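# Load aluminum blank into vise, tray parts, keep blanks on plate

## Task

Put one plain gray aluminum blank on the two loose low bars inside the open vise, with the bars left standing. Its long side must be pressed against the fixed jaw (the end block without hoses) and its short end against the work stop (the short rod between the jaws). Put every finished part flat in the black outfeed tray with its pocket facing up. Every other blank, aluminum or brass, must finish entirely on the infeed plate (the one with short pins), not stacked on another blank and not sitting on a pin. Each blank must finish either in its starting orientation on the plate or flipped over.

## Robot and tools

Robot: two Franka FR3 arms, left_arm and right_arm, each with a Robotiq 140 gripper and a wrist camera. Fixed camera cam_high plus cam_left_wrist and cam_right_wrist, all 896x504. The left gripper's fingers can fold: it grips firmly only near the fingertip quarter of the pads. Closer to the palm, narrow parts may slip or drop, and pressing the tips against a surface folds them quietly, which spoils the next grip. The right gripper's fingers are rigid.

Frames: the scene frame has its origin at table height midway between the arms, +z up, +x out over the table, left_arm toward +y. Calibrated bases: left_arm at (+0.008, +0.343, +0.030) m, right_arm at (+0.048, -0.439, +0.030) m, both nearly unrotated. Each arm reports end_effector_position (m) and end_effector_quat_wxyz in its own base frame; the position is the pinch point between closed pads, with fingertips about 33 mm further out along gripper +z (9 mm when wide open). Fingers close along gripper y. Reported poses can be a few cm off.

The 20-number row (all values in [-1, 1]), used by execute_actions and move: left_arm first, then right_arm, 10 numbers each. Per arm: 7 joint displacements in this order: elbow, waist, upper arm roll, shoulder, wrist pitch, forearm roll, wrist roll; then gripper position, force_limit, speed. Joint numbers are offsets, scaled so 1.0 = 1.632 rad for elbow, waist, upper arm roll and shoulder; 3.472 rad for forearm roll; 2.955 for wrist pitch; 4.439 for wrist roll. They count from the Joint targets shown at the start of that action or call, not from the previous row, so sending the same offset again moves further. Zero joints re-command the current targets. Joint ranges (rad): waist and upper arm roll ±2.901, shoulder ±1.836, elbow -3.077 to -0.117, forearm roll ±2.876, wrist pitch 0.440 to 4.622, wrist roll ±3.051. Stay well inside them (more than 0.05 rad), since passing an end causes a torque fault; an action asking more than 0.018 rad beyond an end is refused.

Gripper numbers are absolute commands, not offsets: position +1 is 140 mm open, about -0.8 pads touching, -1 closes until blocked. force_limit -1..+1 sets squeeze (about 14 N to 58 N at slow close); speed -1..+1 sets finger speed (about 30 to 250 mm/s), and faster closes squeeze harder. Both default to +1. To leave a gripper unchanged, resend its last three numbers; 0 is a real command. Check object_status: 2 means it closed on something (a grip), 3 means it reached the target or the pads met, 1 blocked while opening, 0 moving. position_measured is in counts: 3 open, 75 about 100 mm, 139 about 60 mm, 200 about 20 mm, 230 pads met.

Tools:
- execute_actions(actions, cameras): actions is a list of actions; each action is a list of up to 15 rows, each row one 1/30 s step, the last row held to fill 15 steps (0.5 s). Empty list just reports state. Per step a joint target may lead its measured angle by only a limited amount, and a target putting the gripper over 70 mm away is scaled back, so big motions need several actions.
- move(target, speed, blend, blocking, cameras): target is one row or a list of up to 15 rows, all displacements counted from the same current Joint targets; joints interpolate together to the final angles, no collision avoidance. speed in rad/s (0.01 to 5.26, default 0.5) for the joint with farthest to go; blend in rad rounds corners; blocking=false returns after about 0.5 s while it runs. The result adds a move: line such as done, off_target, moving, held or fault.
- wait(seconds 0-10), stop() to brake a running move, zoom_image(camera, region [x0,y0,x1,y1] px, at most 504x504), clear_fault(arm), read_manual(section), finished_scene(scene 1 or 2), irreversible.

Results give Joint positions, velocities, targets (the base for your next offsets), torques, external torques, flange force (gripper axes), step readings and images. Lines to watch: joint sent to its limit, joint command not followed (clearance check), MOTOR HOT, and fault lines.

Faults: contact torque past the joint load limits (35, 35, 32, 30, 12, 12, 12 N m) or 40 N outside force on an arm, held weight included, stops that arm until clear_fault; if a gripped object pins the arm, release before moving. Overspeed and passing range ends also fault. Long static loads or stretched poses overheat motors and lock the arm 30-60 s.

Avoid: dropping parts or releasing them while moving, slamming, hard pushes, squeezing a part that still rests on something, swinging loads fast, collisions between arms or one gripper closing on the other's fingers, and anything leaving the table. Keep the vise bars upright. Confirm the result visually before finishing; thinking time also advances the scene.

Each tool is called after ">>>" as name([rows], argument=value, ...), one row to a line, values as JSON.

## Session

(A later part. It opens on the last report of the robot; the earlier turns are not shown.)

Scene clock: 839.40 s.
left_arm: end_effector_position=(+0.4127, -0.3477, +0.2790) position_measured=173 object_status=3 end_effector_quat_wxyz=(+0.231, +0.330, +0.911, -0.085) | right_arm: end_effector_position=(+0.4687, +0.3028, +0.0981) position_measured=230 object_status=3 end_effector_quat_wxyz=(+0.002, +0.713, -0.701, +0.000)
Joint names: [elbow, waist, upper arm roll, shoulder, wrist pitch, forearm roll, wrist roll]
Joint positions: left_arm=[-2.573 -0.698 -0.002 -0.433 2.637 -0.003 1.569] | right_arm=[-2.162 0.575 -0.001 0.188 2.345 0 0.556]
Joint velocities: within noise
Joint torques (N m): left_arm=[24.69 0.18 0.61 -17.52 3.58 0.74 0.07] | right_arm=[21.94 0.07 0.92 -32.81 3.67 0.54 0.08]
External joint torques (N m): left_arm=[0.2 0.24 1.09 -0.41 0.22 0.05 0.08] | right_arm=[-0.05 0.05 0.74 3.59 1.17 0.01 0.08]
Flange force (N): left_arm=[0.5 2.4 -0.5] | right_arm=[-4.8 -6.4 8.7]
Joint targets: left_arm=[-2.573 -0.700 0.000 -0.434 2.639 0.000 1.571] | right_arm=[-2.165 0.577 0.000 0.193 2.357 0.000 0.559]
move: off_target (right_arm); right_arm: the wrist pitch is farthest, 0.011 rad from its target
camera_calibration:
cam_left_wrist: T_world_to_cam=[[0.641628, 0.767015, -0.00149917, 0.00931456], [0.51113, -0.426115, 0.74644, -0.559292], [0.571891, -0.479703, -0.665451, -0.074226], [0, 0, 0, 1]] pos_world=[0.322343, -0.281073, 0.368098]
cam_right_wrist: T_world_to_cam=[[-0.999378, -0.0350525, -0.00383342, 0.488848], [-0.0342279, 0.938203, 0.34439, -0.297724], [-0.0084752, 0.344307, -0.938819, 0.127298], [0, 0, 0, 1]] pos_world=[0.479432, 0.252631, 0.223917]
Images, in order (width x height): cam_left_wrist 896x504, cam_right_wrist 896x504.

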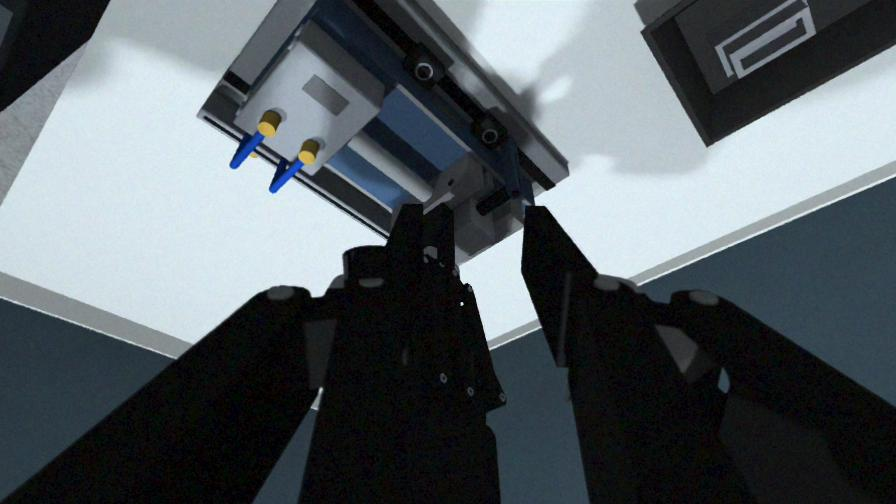

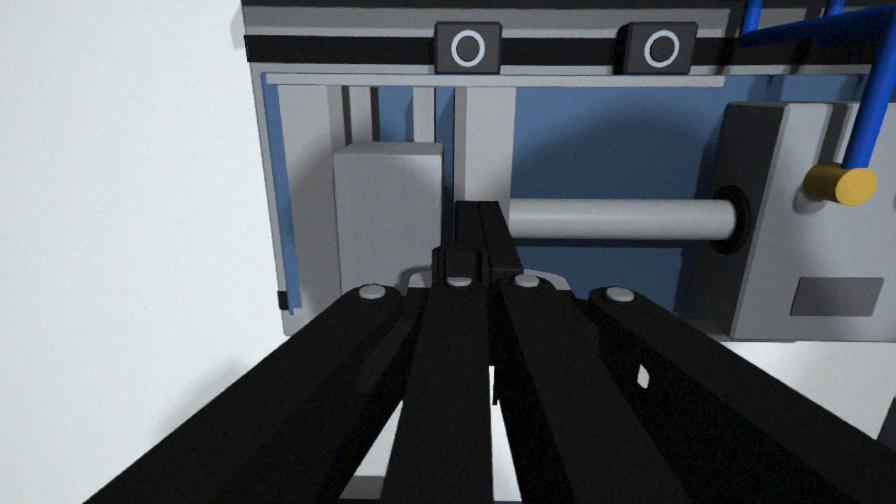

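>>> move([
  [0,0,0,0,0,0,0,-0.35,-1,-1,0.0031,0,0,-0.0055,-0.0048,0,0,-1,-1,-1],
  [0,0,0,0,0,0,0,-0.35,-1,-1,0.01003,-0.0021,0,-0.00063,-0.00595,0,-0.00077,-1,-1,-1],
], speed=[0.05,0.03], cameras=["cam_right_wrist"])

>>> zoom_image(camera="cam_right_wrist", region=[330, 120, 500, 290])

Scene clock: 850.27 s.
left_arm: end_effector_position=(+0.4127, -0.3477, +0.2790) position_measured=173 object_status=3 end_effector_quat_wxyz=(+0.231, +0.330, +0.911, -0.085) | right_arm: end_effector_position=(+0.4731, +0.3055, +0.1018) position_measured=230 object_status=3 end_effector_quat_wxyz=(-0.002, +0.713, -0.701, +0.000)
Joint names: [elbow, waist, upper arm roll, shoulder, wrist pitch, forearm roll, wrist roll]
Joint positions: left_arm=[-2.573 -0.698 -0.002 -0.433 2.637 -0.003 1.569] | right_arm=[-2.15 0.575 -0.001 0.19 2.344 0 0.556]
Joint velocities: within noise
Joint torques (N m): left_arm=[24.65 0.2 0.62 -17.49 3.57 0.76 0.09] | right_arm=[23.96 -0.78 0.89 -35.14 2.23 0.55 -0.14]
External joint torques (N m): left_arm=[0.08 0.25 1.08 -0.29 0.2 0.07 0.11] | right_arm=[1.95 -0.78 0.74 1.34 -0.28 0.02 -0.14]
Flange force (N): left_arm=[0.6 2.5 -0.2] | right_arm=[-5.3 -9.7 0.2]
Joint targets: left_arm=[-2.573 -0.700 0.000 -0.434 2.639 0.000 1.571] | right_arm=[-2.148 0.573 0.000 0.191 2.339 0.000 0.556]
move: done
camera_calibration:
cam_right_wrist: T_world_to_cam=[[-0.999336, -0.0347894, -0.0108117, 0.49398], [-0.0363762, 0.936666, 0.348331, -0.300277], [-0.00199126, 0.348493, -0.937309, 0.12535], [0, 0, 0, 1]] pos_world=[0.482979, 0.254761, 0.227428]
Images, in order (width x height): cam_right_wrist 896x504.

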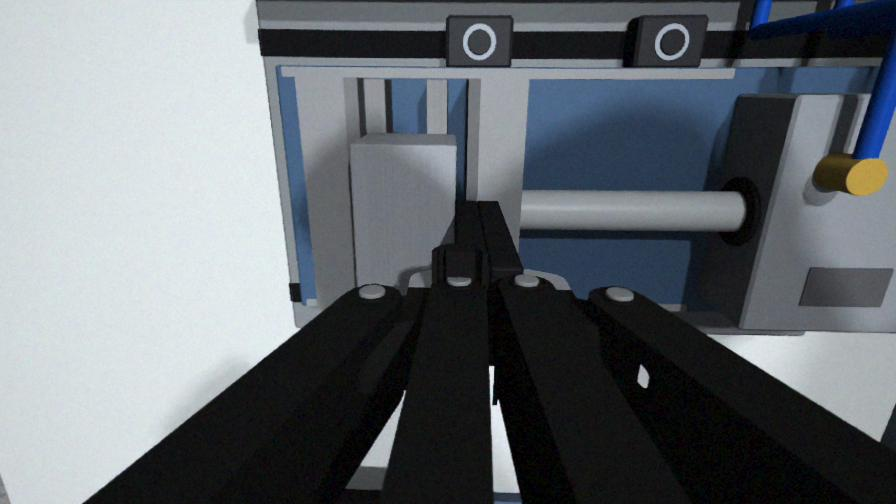

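Scaled by 2.965 from the camera's 896x504 image, which has a finer 1280x720 frame.

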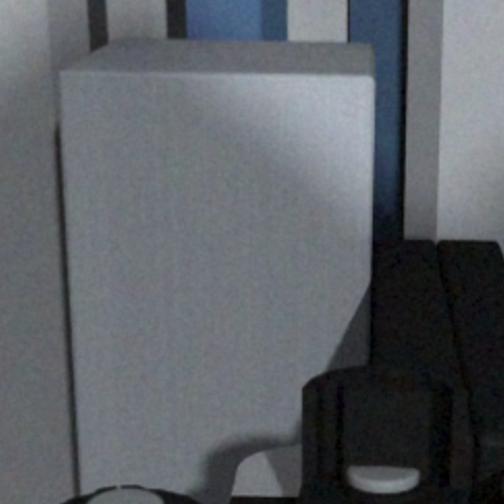

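>>> move(target=[0,0,0,0,0,0,0,-0.35,-1,-1,0.00297,-0.0009,0,0.00209,-0.0005,0,-0.00033,-1,-1,-1], speed=0.02, cameras=["cam_right_wrist"])

>>> zoom_image(camera="cam_right_wrist", region=[330, 120, 500, 290])

Scene clock: 855.70 s.
left_arm: end_effector_position=(+0.4127, -0.3477, +0.2790) position_measured=173 object_status=3 end_effector_quat_wxyz=(+0.231, +0.330, +0.911, -0.085) | right_arm: end_effector_position=(+0.4740, +0.3054, +0.1016) position_measured=230 object_status=3 end_effector_quat_wxyz=(-0.001, +0.713, -0.701, +0.000)
Joint names: [elbow, waist, upper arm roll, shoulder, wrist pitch, forearm roll, wrist roll]
Joint positions: left_arm=[-2.573 -0.698 -0.002 -0.433 2.637 -0.003 1.569] | right_arm=[-2.145 0.574 -0.001 0.193 2.341 0 0.556]
Joint velocities: within noise
Joint torques (N m): left_arm=[24.65 0.18 0.56 -17.52 3.57 0.75 0.08] | right_arm=[23.66 -1.15 0.93 -35.21 2.39 0.45 -0.17]
External joint torques (N m): left_arm=[0.1 0.3 1.1 -0.36 0.2 0.06 0.1] | right_arm=[1.56 -0.94 0.96 1.44 -0.13 -0.09 -0.17]
Flange force (N): left_arm=[0.7 2.5 -0.4] | right_arm=[-4.5 -8.7 1.0]
Joint targets: left_arm=[-2.573 -0.700 0.000 -0.434 2.639 0.000 1.571] | right_arm=[-2.143 0.572 0.000 0.195 2.338 0.000 0.554]
move: done
camera_calibration:
cam_right_wrist: T_world_to_cam=[[-0.999384, -0.0337898, -0.00946121, 0.494438], [-0.0349709, 0.936986, 0.347612, -0.300927], [-0.00288072, 0.347729, -0.937591, 0.126006], [0, 0, 0, 1]] pos_world=[0.483973, 0.254855, 0.227426]
Images, in order (width x height): cam_right_wrist 896x504.

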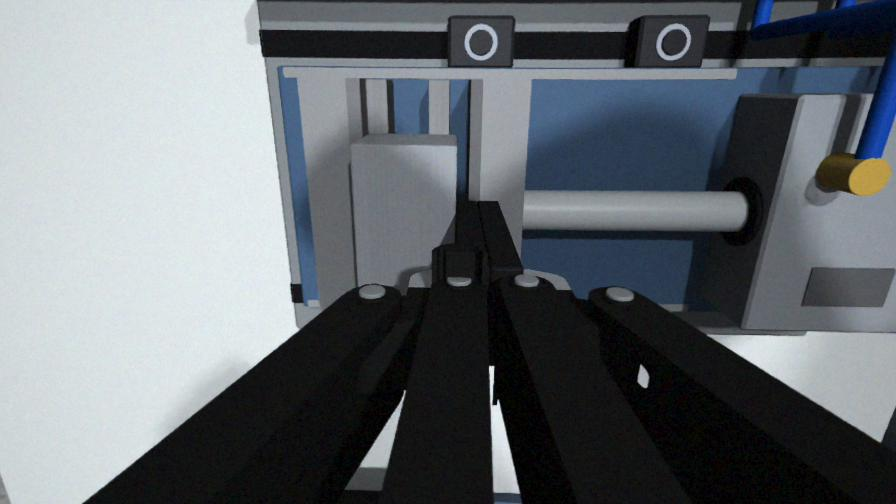

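Scaled by 2.965 from the camera's 896x504 image, which has a finer 1280x720 frame.

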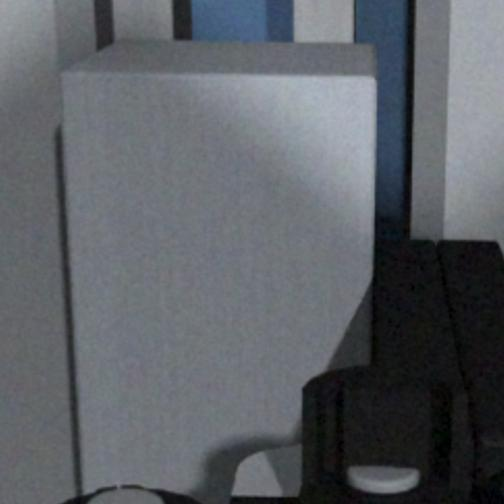

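>>> move(target=[0,0,0,0,0,0,0,-0.35,-1,-1,0.002,-0.0006,0,0.0014,-0.00033,0,-0.00022,-1,-1,-1], speed=0.02, cameras=["cam_right_wrist"])

>>> zoom_image(camera="cam_right_wrist", region=[330, 120, 500, 290])

Scene clock: 859.10 s.
left_arm: end_effector_position=(+0.4127, -0.3477, +0.2790) position_measured=173 object_status=3 end_effector_quat_wxyz=(+0.231, +0.330, +0.911, -0.085) | right_arm: end_effector_position=(+0.4742, +0.3055, +0.1014) position_measured=230 object_status=3 end_effector_quat_wxyz=(+0.000, +0.713, -0.701, +0.000)
Joint names: [elbow, waist, upper arm roll, shoulder, wrist pitch, forearm roll, wrist roll]
Joint positions: left_arm=[-2.573 -0.698 -0.002 -0.433 2.637 -0.003 1.569] | right_arm=[-2.143 0.573 -0.001 0.195 2.338 0 0.556]
Joint velocities: within noise
Joint torques (N m): left_arm=[24.68 0.17 0.63 -17.52 3.56 0.75 0.08] | right_arm=[24.15 -1.36 0.63 -35.37 2.6 0.4 -0.22]
External joint torques (N m): left_arm=[0.17 0.2 1.08 -0.32 0.19 0.06 0.09] | right_arm=[2.09 -1.35 0.48 1.29 0.09 -0.14 -0.22]
Flange force (N): left_arm=[0.3 2.4 -0.3] | right_arm=[-4.5 -10.2 0.9]
Joint targets: left_arm=[-2.573 -0.700 0.000 -0.434 2.639 0.000 1.571] | right_arm=[-2.140 0.571 0.000 0.197 2.337 0.000 0.553]
move: done
camera_calibration:
cam_right_wrist: T_world_to_cam=[[-0.999407, -0.0335573, -0.00774319, 0.494389], [-0.0341601, 0.937368, 0.346662, -0.301204], [-0.00437483, 0.346721, -0.937958, 0.126849], [0, 0, 0, 1]] pos_world=[0.484362, 0.254948, 0.227223]
Images, in order (width x height): cam_right_wrist 896x504.

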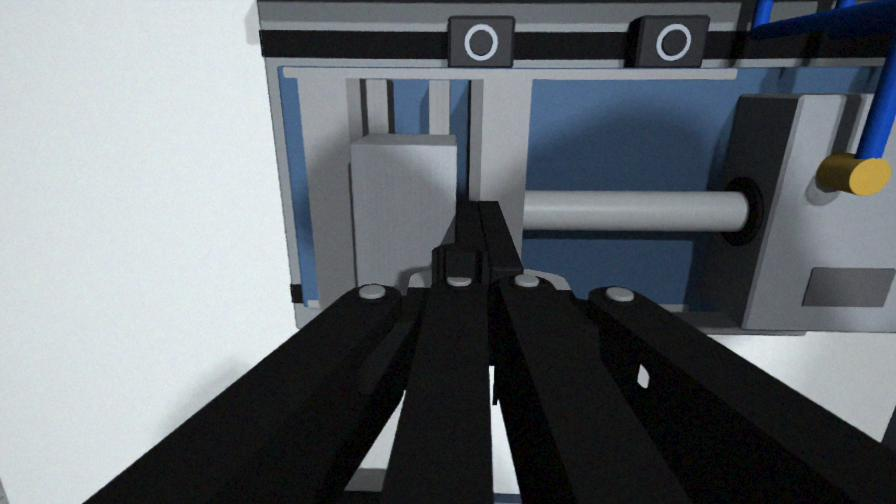

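Scaled by 2.965 from the camera's 896x504 image, which has a finer 1280x720 frame.

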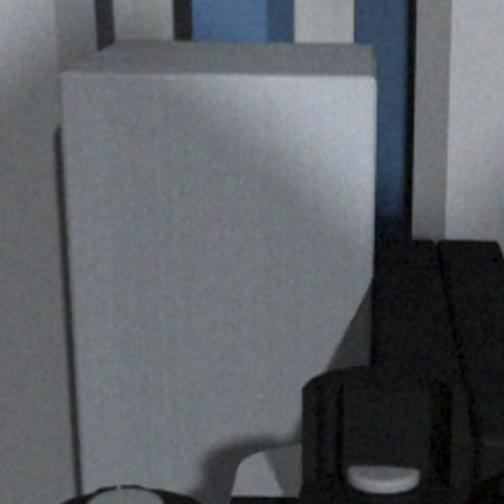

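>>> move([
  [0,0,0,0,0,0,0,-0.35,-1,-1,-0.0119,0.0036,0,-0.0083,0.002,0,0.0013,-1,-1,-1],
  [0,0,0,0,0,0,0,-0.35,-1,-1,0.0168,0.0036,0,-0.0589,-0.0417,0,0.0013,-1,-1,-1],
  [0,0,0,0,0,0,0,-0.35,-1,-1,0.0117,-0.0611,0,-0.0544,-0.0365,0,-0.0225,-1,-1,-1],
], speed=[0.05,0.15,0.2], cameras=["cam_left_wrist","cam_right_wrist"])

>>> zoom_image(camera="cam_left_wrist", region=[440, 160, 530, 270])

>>> zoom_image(camera="cam_right_wrist", region=[400, 120, 520, 300])

Scene clock: 873.07 s.
left_arm: end_effector_position=(+0.4127, -0.3477, +0.2790) position_measured=173 object_status=3 end_effector_quat_wxyz=(+0.231, +0.330, +0.911, -0.085) | right_arm: end_effector_position=(+0.4974, +0.2533, +0.1510) position_measured=230 object_status=3 end_effector_quat_wxyz=(+0.000, +0.712, -0.703, +0.000)
Joint names: [elbow, waist, upper arm roll, shoulder, wrist pitch, forearm roll, wrist roll]
Joint positions: left_arm=[-2.573 -0.698 -0.002 -0.433 2.638 -0.003 1.569] | right_arm=[-2.12 0.472 -0.001 0.107 2.226 0 0.458]
Joint velocities: left_arm=[within noise] | right_arm=[-0.001 0 0.001 -0.001 0 -0.001 -0.006]
Joint torques (N m): left_arm=[24.69 0.21 0.61 -17.47 3.56 0.76 0.08] | right_arm=[24.22 -0.54 0.84 -33.77 2.56 0.6 -0.25]
External joint torques (N m): left_arm=[0.19 0.32 1.14 -0.35 0.2 0.07 0.09] | right_arm=[1.14 -0.43 0.85 0.99 0.05 0.01 -0.25]
Flange force (N): left_arm=[0.4 2.6 -0.4] | right_arm=[-2.8 -6.3 0.2]
Joint targets: left_arm=[-2.573 -0.700 0.000 -0.434 2.639 0.000 1.571] | right_arm=[-2.121 0.471 0.000 0.108 2.229 0.000 0.453]
move: done
camera_calibration:
cam_left_wrist: T_world_to_cam=[[0.641622, 0.76702, -0.00150798, 0.00932122], [0.511138, -0.426106, 0.74644, -0.559292], [0.571891, -0.479703, -0.665451, -0.074226], [0, 0, 0, 1]] pos_world=[0.322343, -0.281073, 0.368098]
cam_right_wrist: T_world_to_cam=[[-0.999528, -0.0299777, -0.00675547, 0.515275], [-0.0304617, 0.937625, 0.34631, -0.270563], [-0.00404749, 0.346353, -0.938096, 0.191391], [0, 0, 0, 1]] pos_world=[0.507564, 0.202845, 0.276722]
Images, in order (width x height): cam_left_wrist 896x504, cam_right_wrist 896x504.

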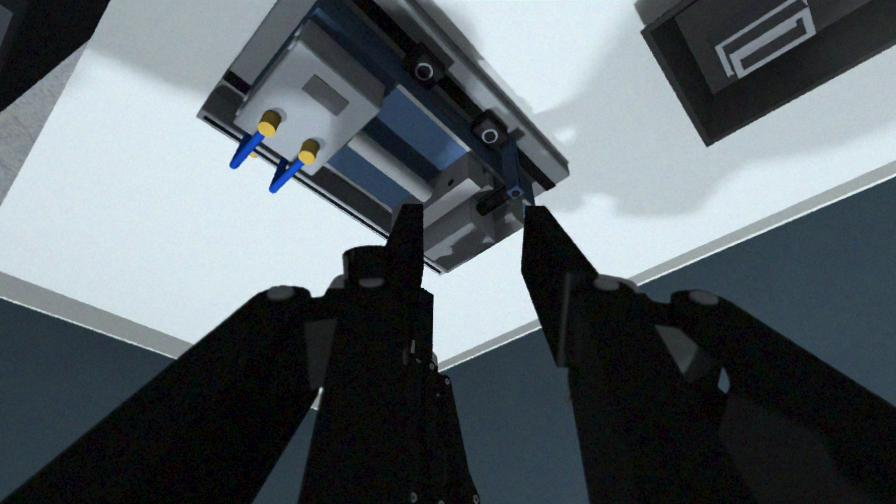

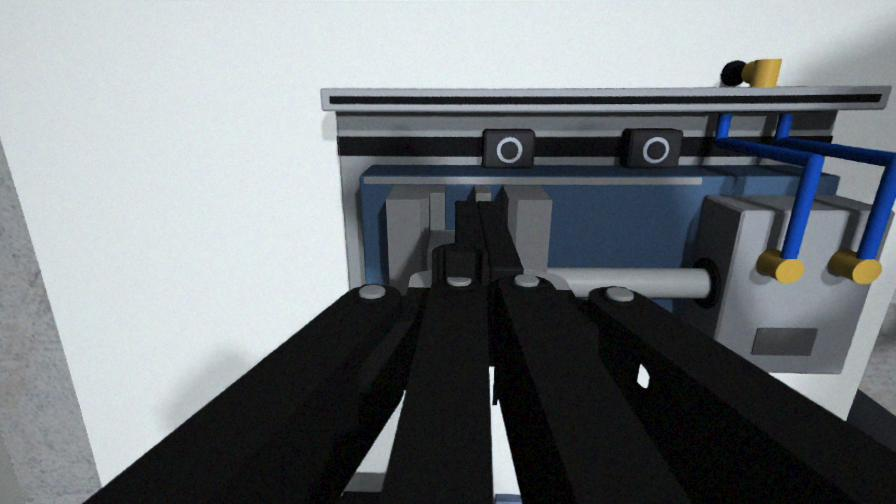

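Scaled by 4.582 from the camera's 896x504 image, which has a finer 1280x720 frame.

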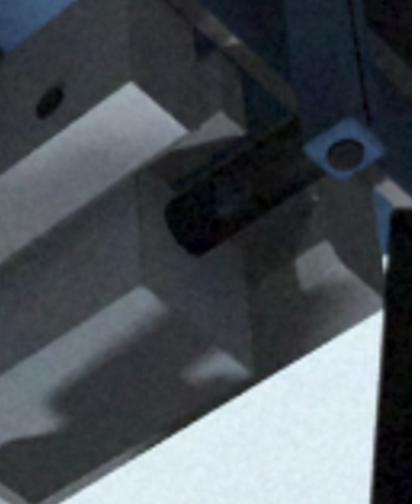

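Scaled by 2.800 from the camera's 896x504 image, which has a finer 1280x720 frame.

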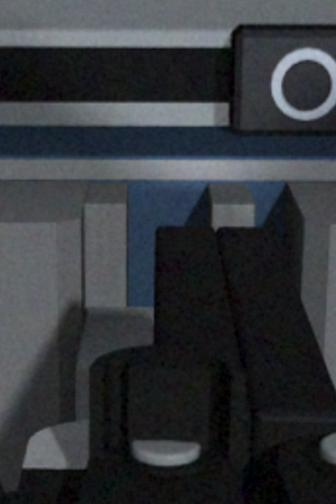

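>>> move([
  [0,0,0,0,0,0,0,-0.35,-1,-1,-0.0285,0,0,0.051,0.0439,0,0,-1,-1,-1],
  [0,0,0,0,0,0,0,-0.35,-1,-1,-0.0221,0.0059,0,0.0555,0.0428,0,0.0022,-1,-1,-1],
], speed=[0.12,0.03], cameras=["cam_left_wrist","cam_right_wrist"])

>>> zoom_image(camera="cam_right_wrist", region=[400, 120, 520, 300])

Scene clock: 881.10 s.
left_arm: end_effector_position=(+0.4127, -0.3477, +0.2790) position_measured=173 object_status=3 end_effector_quat_wxyz=(+0.231, +0.330, +0.911, -0.085) | right_arm: end_effector_position=(+0.4964, +0.2570, +0.0945) position_measured=230 object_status=3 end_effector_quat_wxyz=(+0.003, +0.714, -0.700, -0.001)
Joint names: [elbow, waist, upper arm roll, shoulder, wrist pitch, forearm roll, wrist roll]
Joint positions: left_arm=[-2.573 -0.698 -0.002 -0.433 2.638 -0.003 1.569] | right_arm=[-2.159 0.479 -0.001 0.197 2.351 0 0.458]
Joint velocities: left_arm=[within noise] | right_arm=[0.001 0 0 0.001 0.002 0 0.006]
Joint torques (N m): left_arm=[24.69 0.23 0.56 -17.47 3.56 0.75 0.1] | right_arm=[23.37 0.11 0.85 -35.19 2.7 0.54 0.03]
External joint torques (N m): left_arm=[0.23 0.35 1.11 -0.36 0.2 0.06 0.12] | right_arm=[1.48 0.14 0.72 1.44 0.19 0.01 0.03]
Flange force (N): left_arm=[0.3 2.6 -0.4] | right_arm=[-4.6 -7.8 1.9]
Joint targets: left_arm=[-2.573 -0.700 0.000 -0.434 2.639 0.000 1.571] | right_arm=[-2.157 0.481 0.000 0.199 2.355 0.000 0.463]
move: done
camera_calibration:
cam_left_wrist: T_world_to_cam=[[0.641622, 0.76702, -0.00150858, 0.00932139], [0.511095, -0.42607, 0.746489, -0.559286], [0.571929, -0.479735, -0.665396, -0.0742679], [0, 0, 0, 1]] pos_world=[0.322344, -0.281073, 0.368098]
cam_right_wrist: T_world_to_cam=[[-0.999336, -0.0363479, -0.00259564, 0.515074], [-0.0350182, 0.938189, 0.344348, -0.252146], [-0.0100811, 0.34421, -0.938839, 0.140763], [0, 0, 0, 1]] pos_world=[0.507321, 0.20683, 0.220317]
Images, in order (width x height): cam_left_wrist 896x504, cam_right_wrist 896x504.

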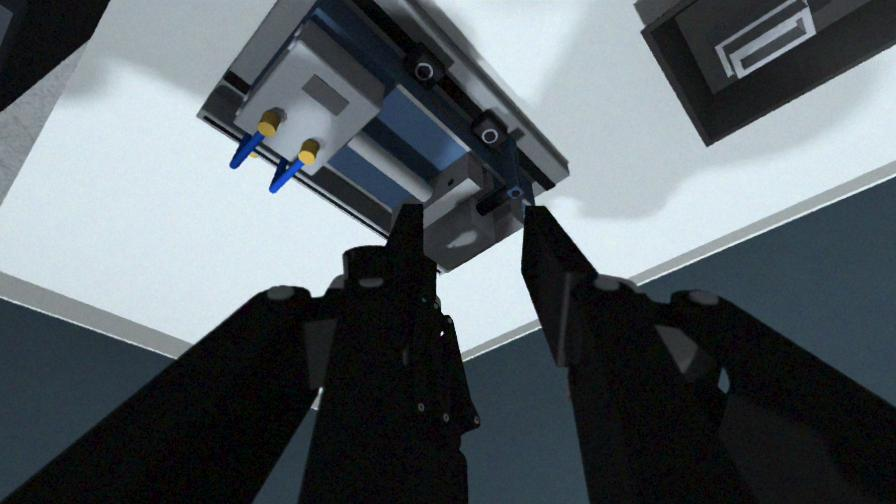

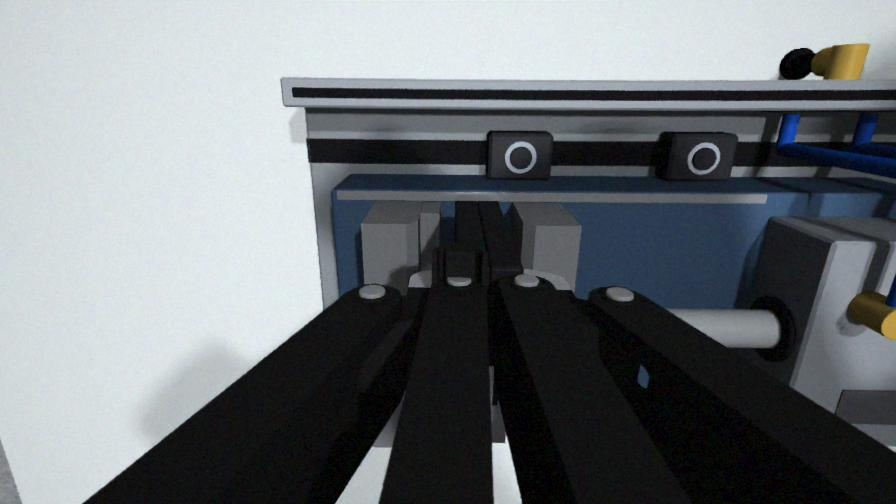

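Scaled by 2.800 from the camera's 896x504 image, which has a finer 1280x720 frame.

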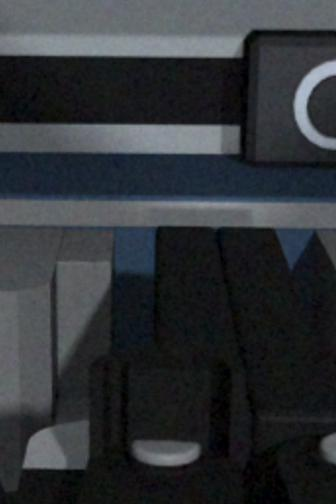

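>>> move(target=[0,0,0,0,0,0,0,-0.35,-1,-1,0.0043,0.0039,0,0.003,-0.0007,0,0.0014,-1,-1,-1], speed=0.03, cameras=[])

>>> move(target=[0,0,0,0,0,0,0,-0.35,-1,-1,0.0021,0.002,0,0.0015,-0.00036,0,0.0007,-1,-1,-1], speed=0.03, cameras=[])

Scene clock: 884.33 s.
left_arm: end_effector_position=(+0.4127, -0.3477, +0.2790) position_measured=173 object_status=3 end_effector_quat_wxyz=(+0.231, +0.330, +0.911, -0.085) | right_arm: end_effector_position=(+0.4973, +0.2583, +0.0943) position_measured=230 object_status=3 end_effector_quat_wxyz=(+0.003, +0.712, -0.702, -0.001)
Joint names: [elbow, waist, upper arm roll, shoulder, wrist pitch, forearm roll, wrist roll]
Joint positions: left_arm=[-2.573 -0.698 -0.002 -0.433 2.638 -0.003 1.569] | right_arm=[-2.154 0.482 -0.003 0.201 2.35 0 0.464]
Joint velocities: left_arm=[within noise] | right_arm=[0.002 0.001 -0.001 0.001 -0.001 0.001 0.004]
Joint torques (N m): left_arm=[24.71 0.19 0.56 -17.47 3.56 0.77 0.11] | right_arm=[24.91 2.86 2.75 -34.75 3.32 0.91 0.09]
External joint torques (N m): left_arm=[0.12 0.25 1.03 -0.22 0.18 0.08 0.12] | right_arm=[3.02 2.98 2.7 1.95 0.81 0.38 0.09]
Flange force (N): left_arm=[0.3 2.4 -0.1] | right_arm=[-11.6 -11.4 3.1]
Joint targets: left_arm=[-2.573 -0.700 0.000 -0.434 2.639 0.000 1.571] | right_arm=[-2.150 0.487 0.000 0.204 2.353 0.000 0.469]
move: done
No camera images: "cameras" was empty.

Scene clock: 885.03 s.
left_arm: end_effector_position=(+0.4127, -0.3477, +0.2790) position_measured=173 object_status=3 end_effector_quat_wxyz=(+0.231, +0.330, +0.911, -0.085) | right_arm: end_effector_position=(+0.4973, +0.2583, +0.0943) position_measured=230 object_status=3 end_effector_quat_wxyz=(+0.004, +0.712, -0.702, -0.001)
Joint names: [elbow, waist, upper arm roll, shoulder, wrist pitch, forearm roll, wrist roll]
Joint positions: left_arm=[-2.573 -0.698 -0.002 -0.433 2.638 -0.003 1.569] | right_arm=[-2.151 0.484 -0.004 0.203 2.346 -0.001 0.467]
Joint velocities: within noise
Joint torques (N m): left_arm=[24.71 0.2 0.58 -17.46 3.54 0.75 0.06] | right_arm=[25.33 3.28 3.89 -34.73 3.69 1.19 0.22]
External joint torques (N m): left_arm=[0.18 0.3 1.09 -0.28 0.17 0.06 0.08] | right_arm=[3.41 3.42 3.87 2.08 1.19 0.66 0.22]
Flange force (N): left_arm=[0.2 2.4 -0.3] | right_arm=[-13.6 -12.0 3.9]
Joint targets: left_arm=[-2.573 -0.700 0.000 -0.434 2.639 0.000 1.571] | right_arm=[-2.147 0.490 0.000 0.206 2.352 0.000 0.472]
move: done
No camera images: "cameras" was empty.

>>> move([
  [0,0,0,0,0,0,0,-0.35,-1,-1,-0.0107,-0.0098,0,-0.0075,0.0018,0,-0.0036,-1,-1,-1],
  [0,0,0,0,0,0,0,-0.35,-1,-1,0.0178,-0.0098,0,-0.0584,-0.0421,0,-0.0036,-1,-1,-1],
  [0,0,0,0,0,0,0,-0.35,-1,-1,0.0098,-0.0294,0,-0.0913,-0.0552,0,-0.0122,0,-1,0],
], speed=[0.05,0.15,0.2], cameras=["cam_left_wrist","cam_right_wrist","cam_high"])

>>> zoom_image(camera="cam_right_wrist", region=[380, 170, 540, 400])

>>> zoom_image(camera="cam_left_wrist", region=[410, 150, 530, 280])

>>> zoom_image(camera="cam_high", region=[325, 185, 445, 330])

Scene clock: 896.20 s.
left_arm: end_effector_position=(+0.4127, -0.3477, +0.2790) position_measured=173 object_status=3 end_effector_quat_wxyz=(+0.231, +0.330, +0.911, -0.085) | right_arm: end_effector_position=(+0.4984, +0.2364, +0.1712) position_measured=129 object_status=0 end_effector_quat_wxyz=(-0.003, +0.715, -0.699, +0.001)
Joint names: [elbow, waist, upper arm roll, shoulder, wrist pitch, forearm roll, wrist roll]
Joint positions: left_arm=[-2.573 -0.698 -0.002 -0.433 2.638 -0.003 1.569] | right_arm=[-2.129 0.444 -0.001 0.058 2.193 -0.001 0.421]
Joint velocities: within noise
Joint torques (N m): left_arm=[24.7 0.18 0.58 -17.45 3.56 0.75 0.08] | right_arm=[24.56 -0.73 0.74 -33.04 2.26 0.63 -0.27]
External joint torques (N m): left_arm=[0.04 0.26 1.07 -0.15 0.16 0.06 0.1] | right_arm=[1.08 -0.57 0.84 0.4 -0.28 0.03 -0.27]
Flange force (N): left_arm=[0.4 2.4 0.0] | right_arm=[-1.8 -5.0 -1.5]
Joint targets: left_arm=[-2.573 -0.700 0.000 -0.434 2.639 0.000 1.571] | right_arm=[-2.131 0.442 0.000 0.057 2.189 0.000 0.418]
move: done
camera_calibration:
cam_left_wrist: T_world_to_cam=[[0.641698, 0.766956, -0.0015124, 0.00928028], [0.51103, -0.426097, 0.746518, -0.559284], [0.571902, -0.479812, -0.665363, -0.0742929], [0, 0, 0, 1]] pos_world=[0.322344, -0.281074, 0.368098]
cam_right_wrist: T_world_to_cam=[[-0.999126, -0.0395232, -0.0135965, 0.519117], [-0.0417838, 0.936474, 0.348238, -0.256035], [-0.00103073, 0.348502, -0.937308, 0.214134], [0, 0, 0, 1]] pos_world=[0.508186, 0.185661, 0.296929]

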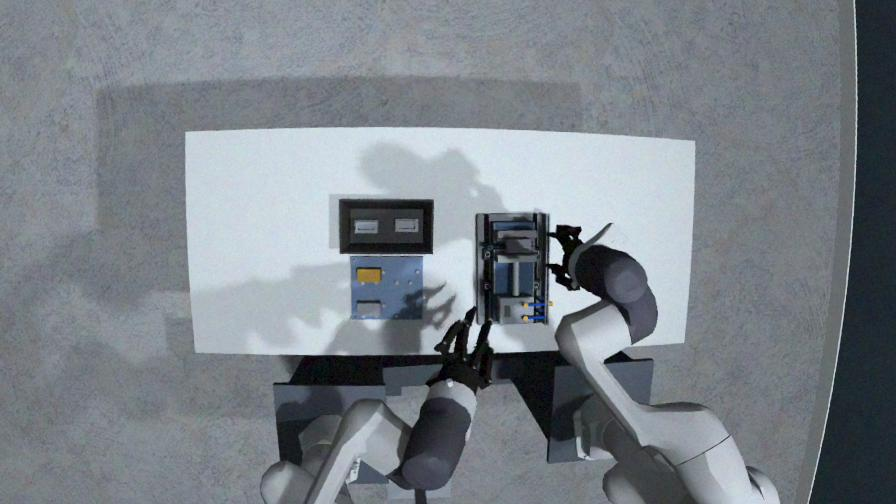

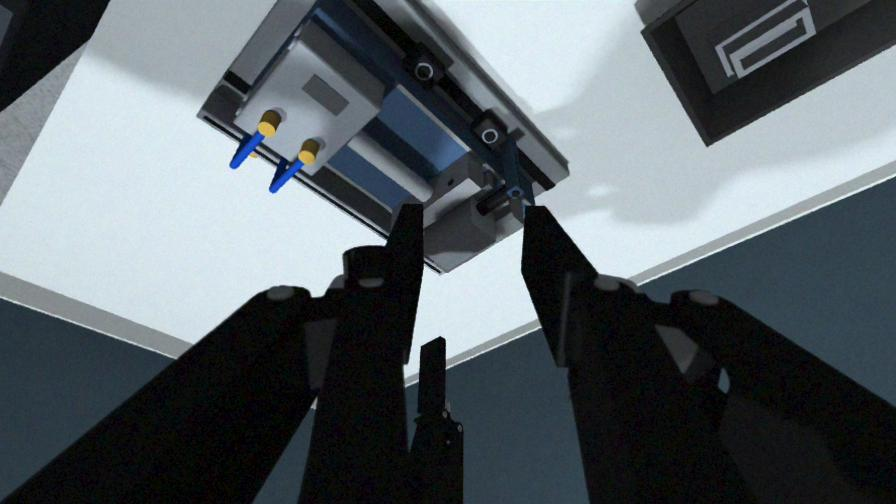

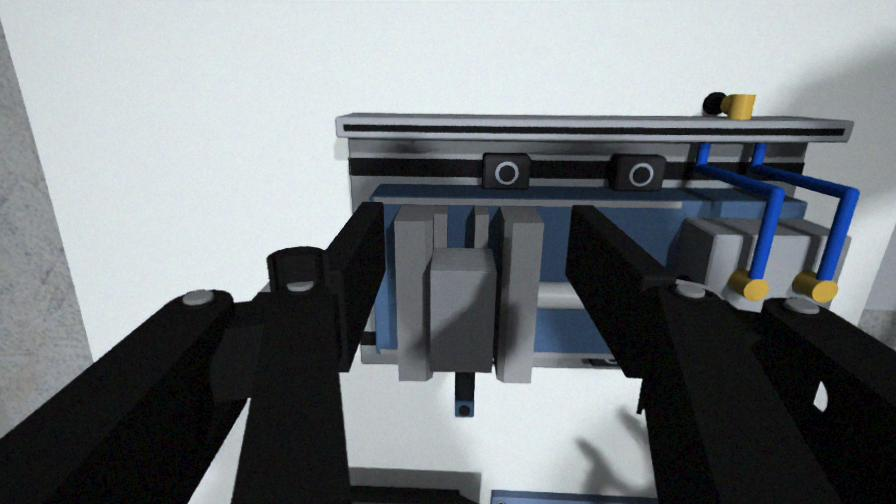

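Scaled by 2.191 from the camera's 896x504 image, which has a finer 1280x720 frame.

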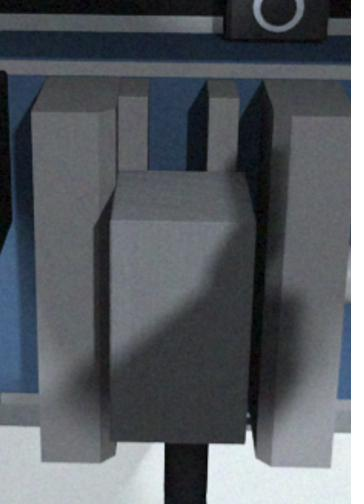

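Scaled by 3.877 from the camera's 896x504 image, which has a finer 1280x720 frame.

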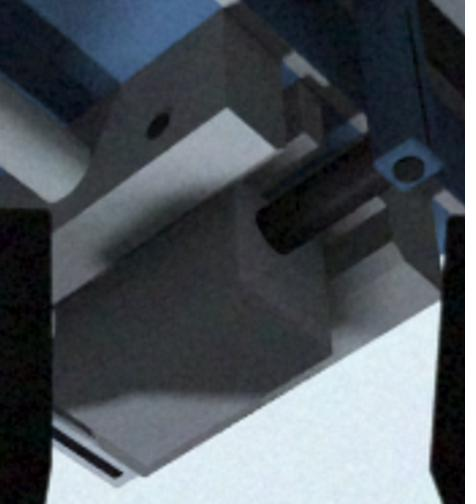

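Scaled by 3.476 from the camera's 896x504 image, which has a finer 1280x720 frame.

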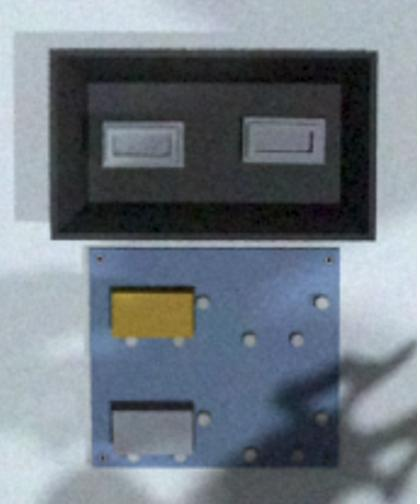

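>>> finished_scene(scene=1)

The scene is finished: the task was done.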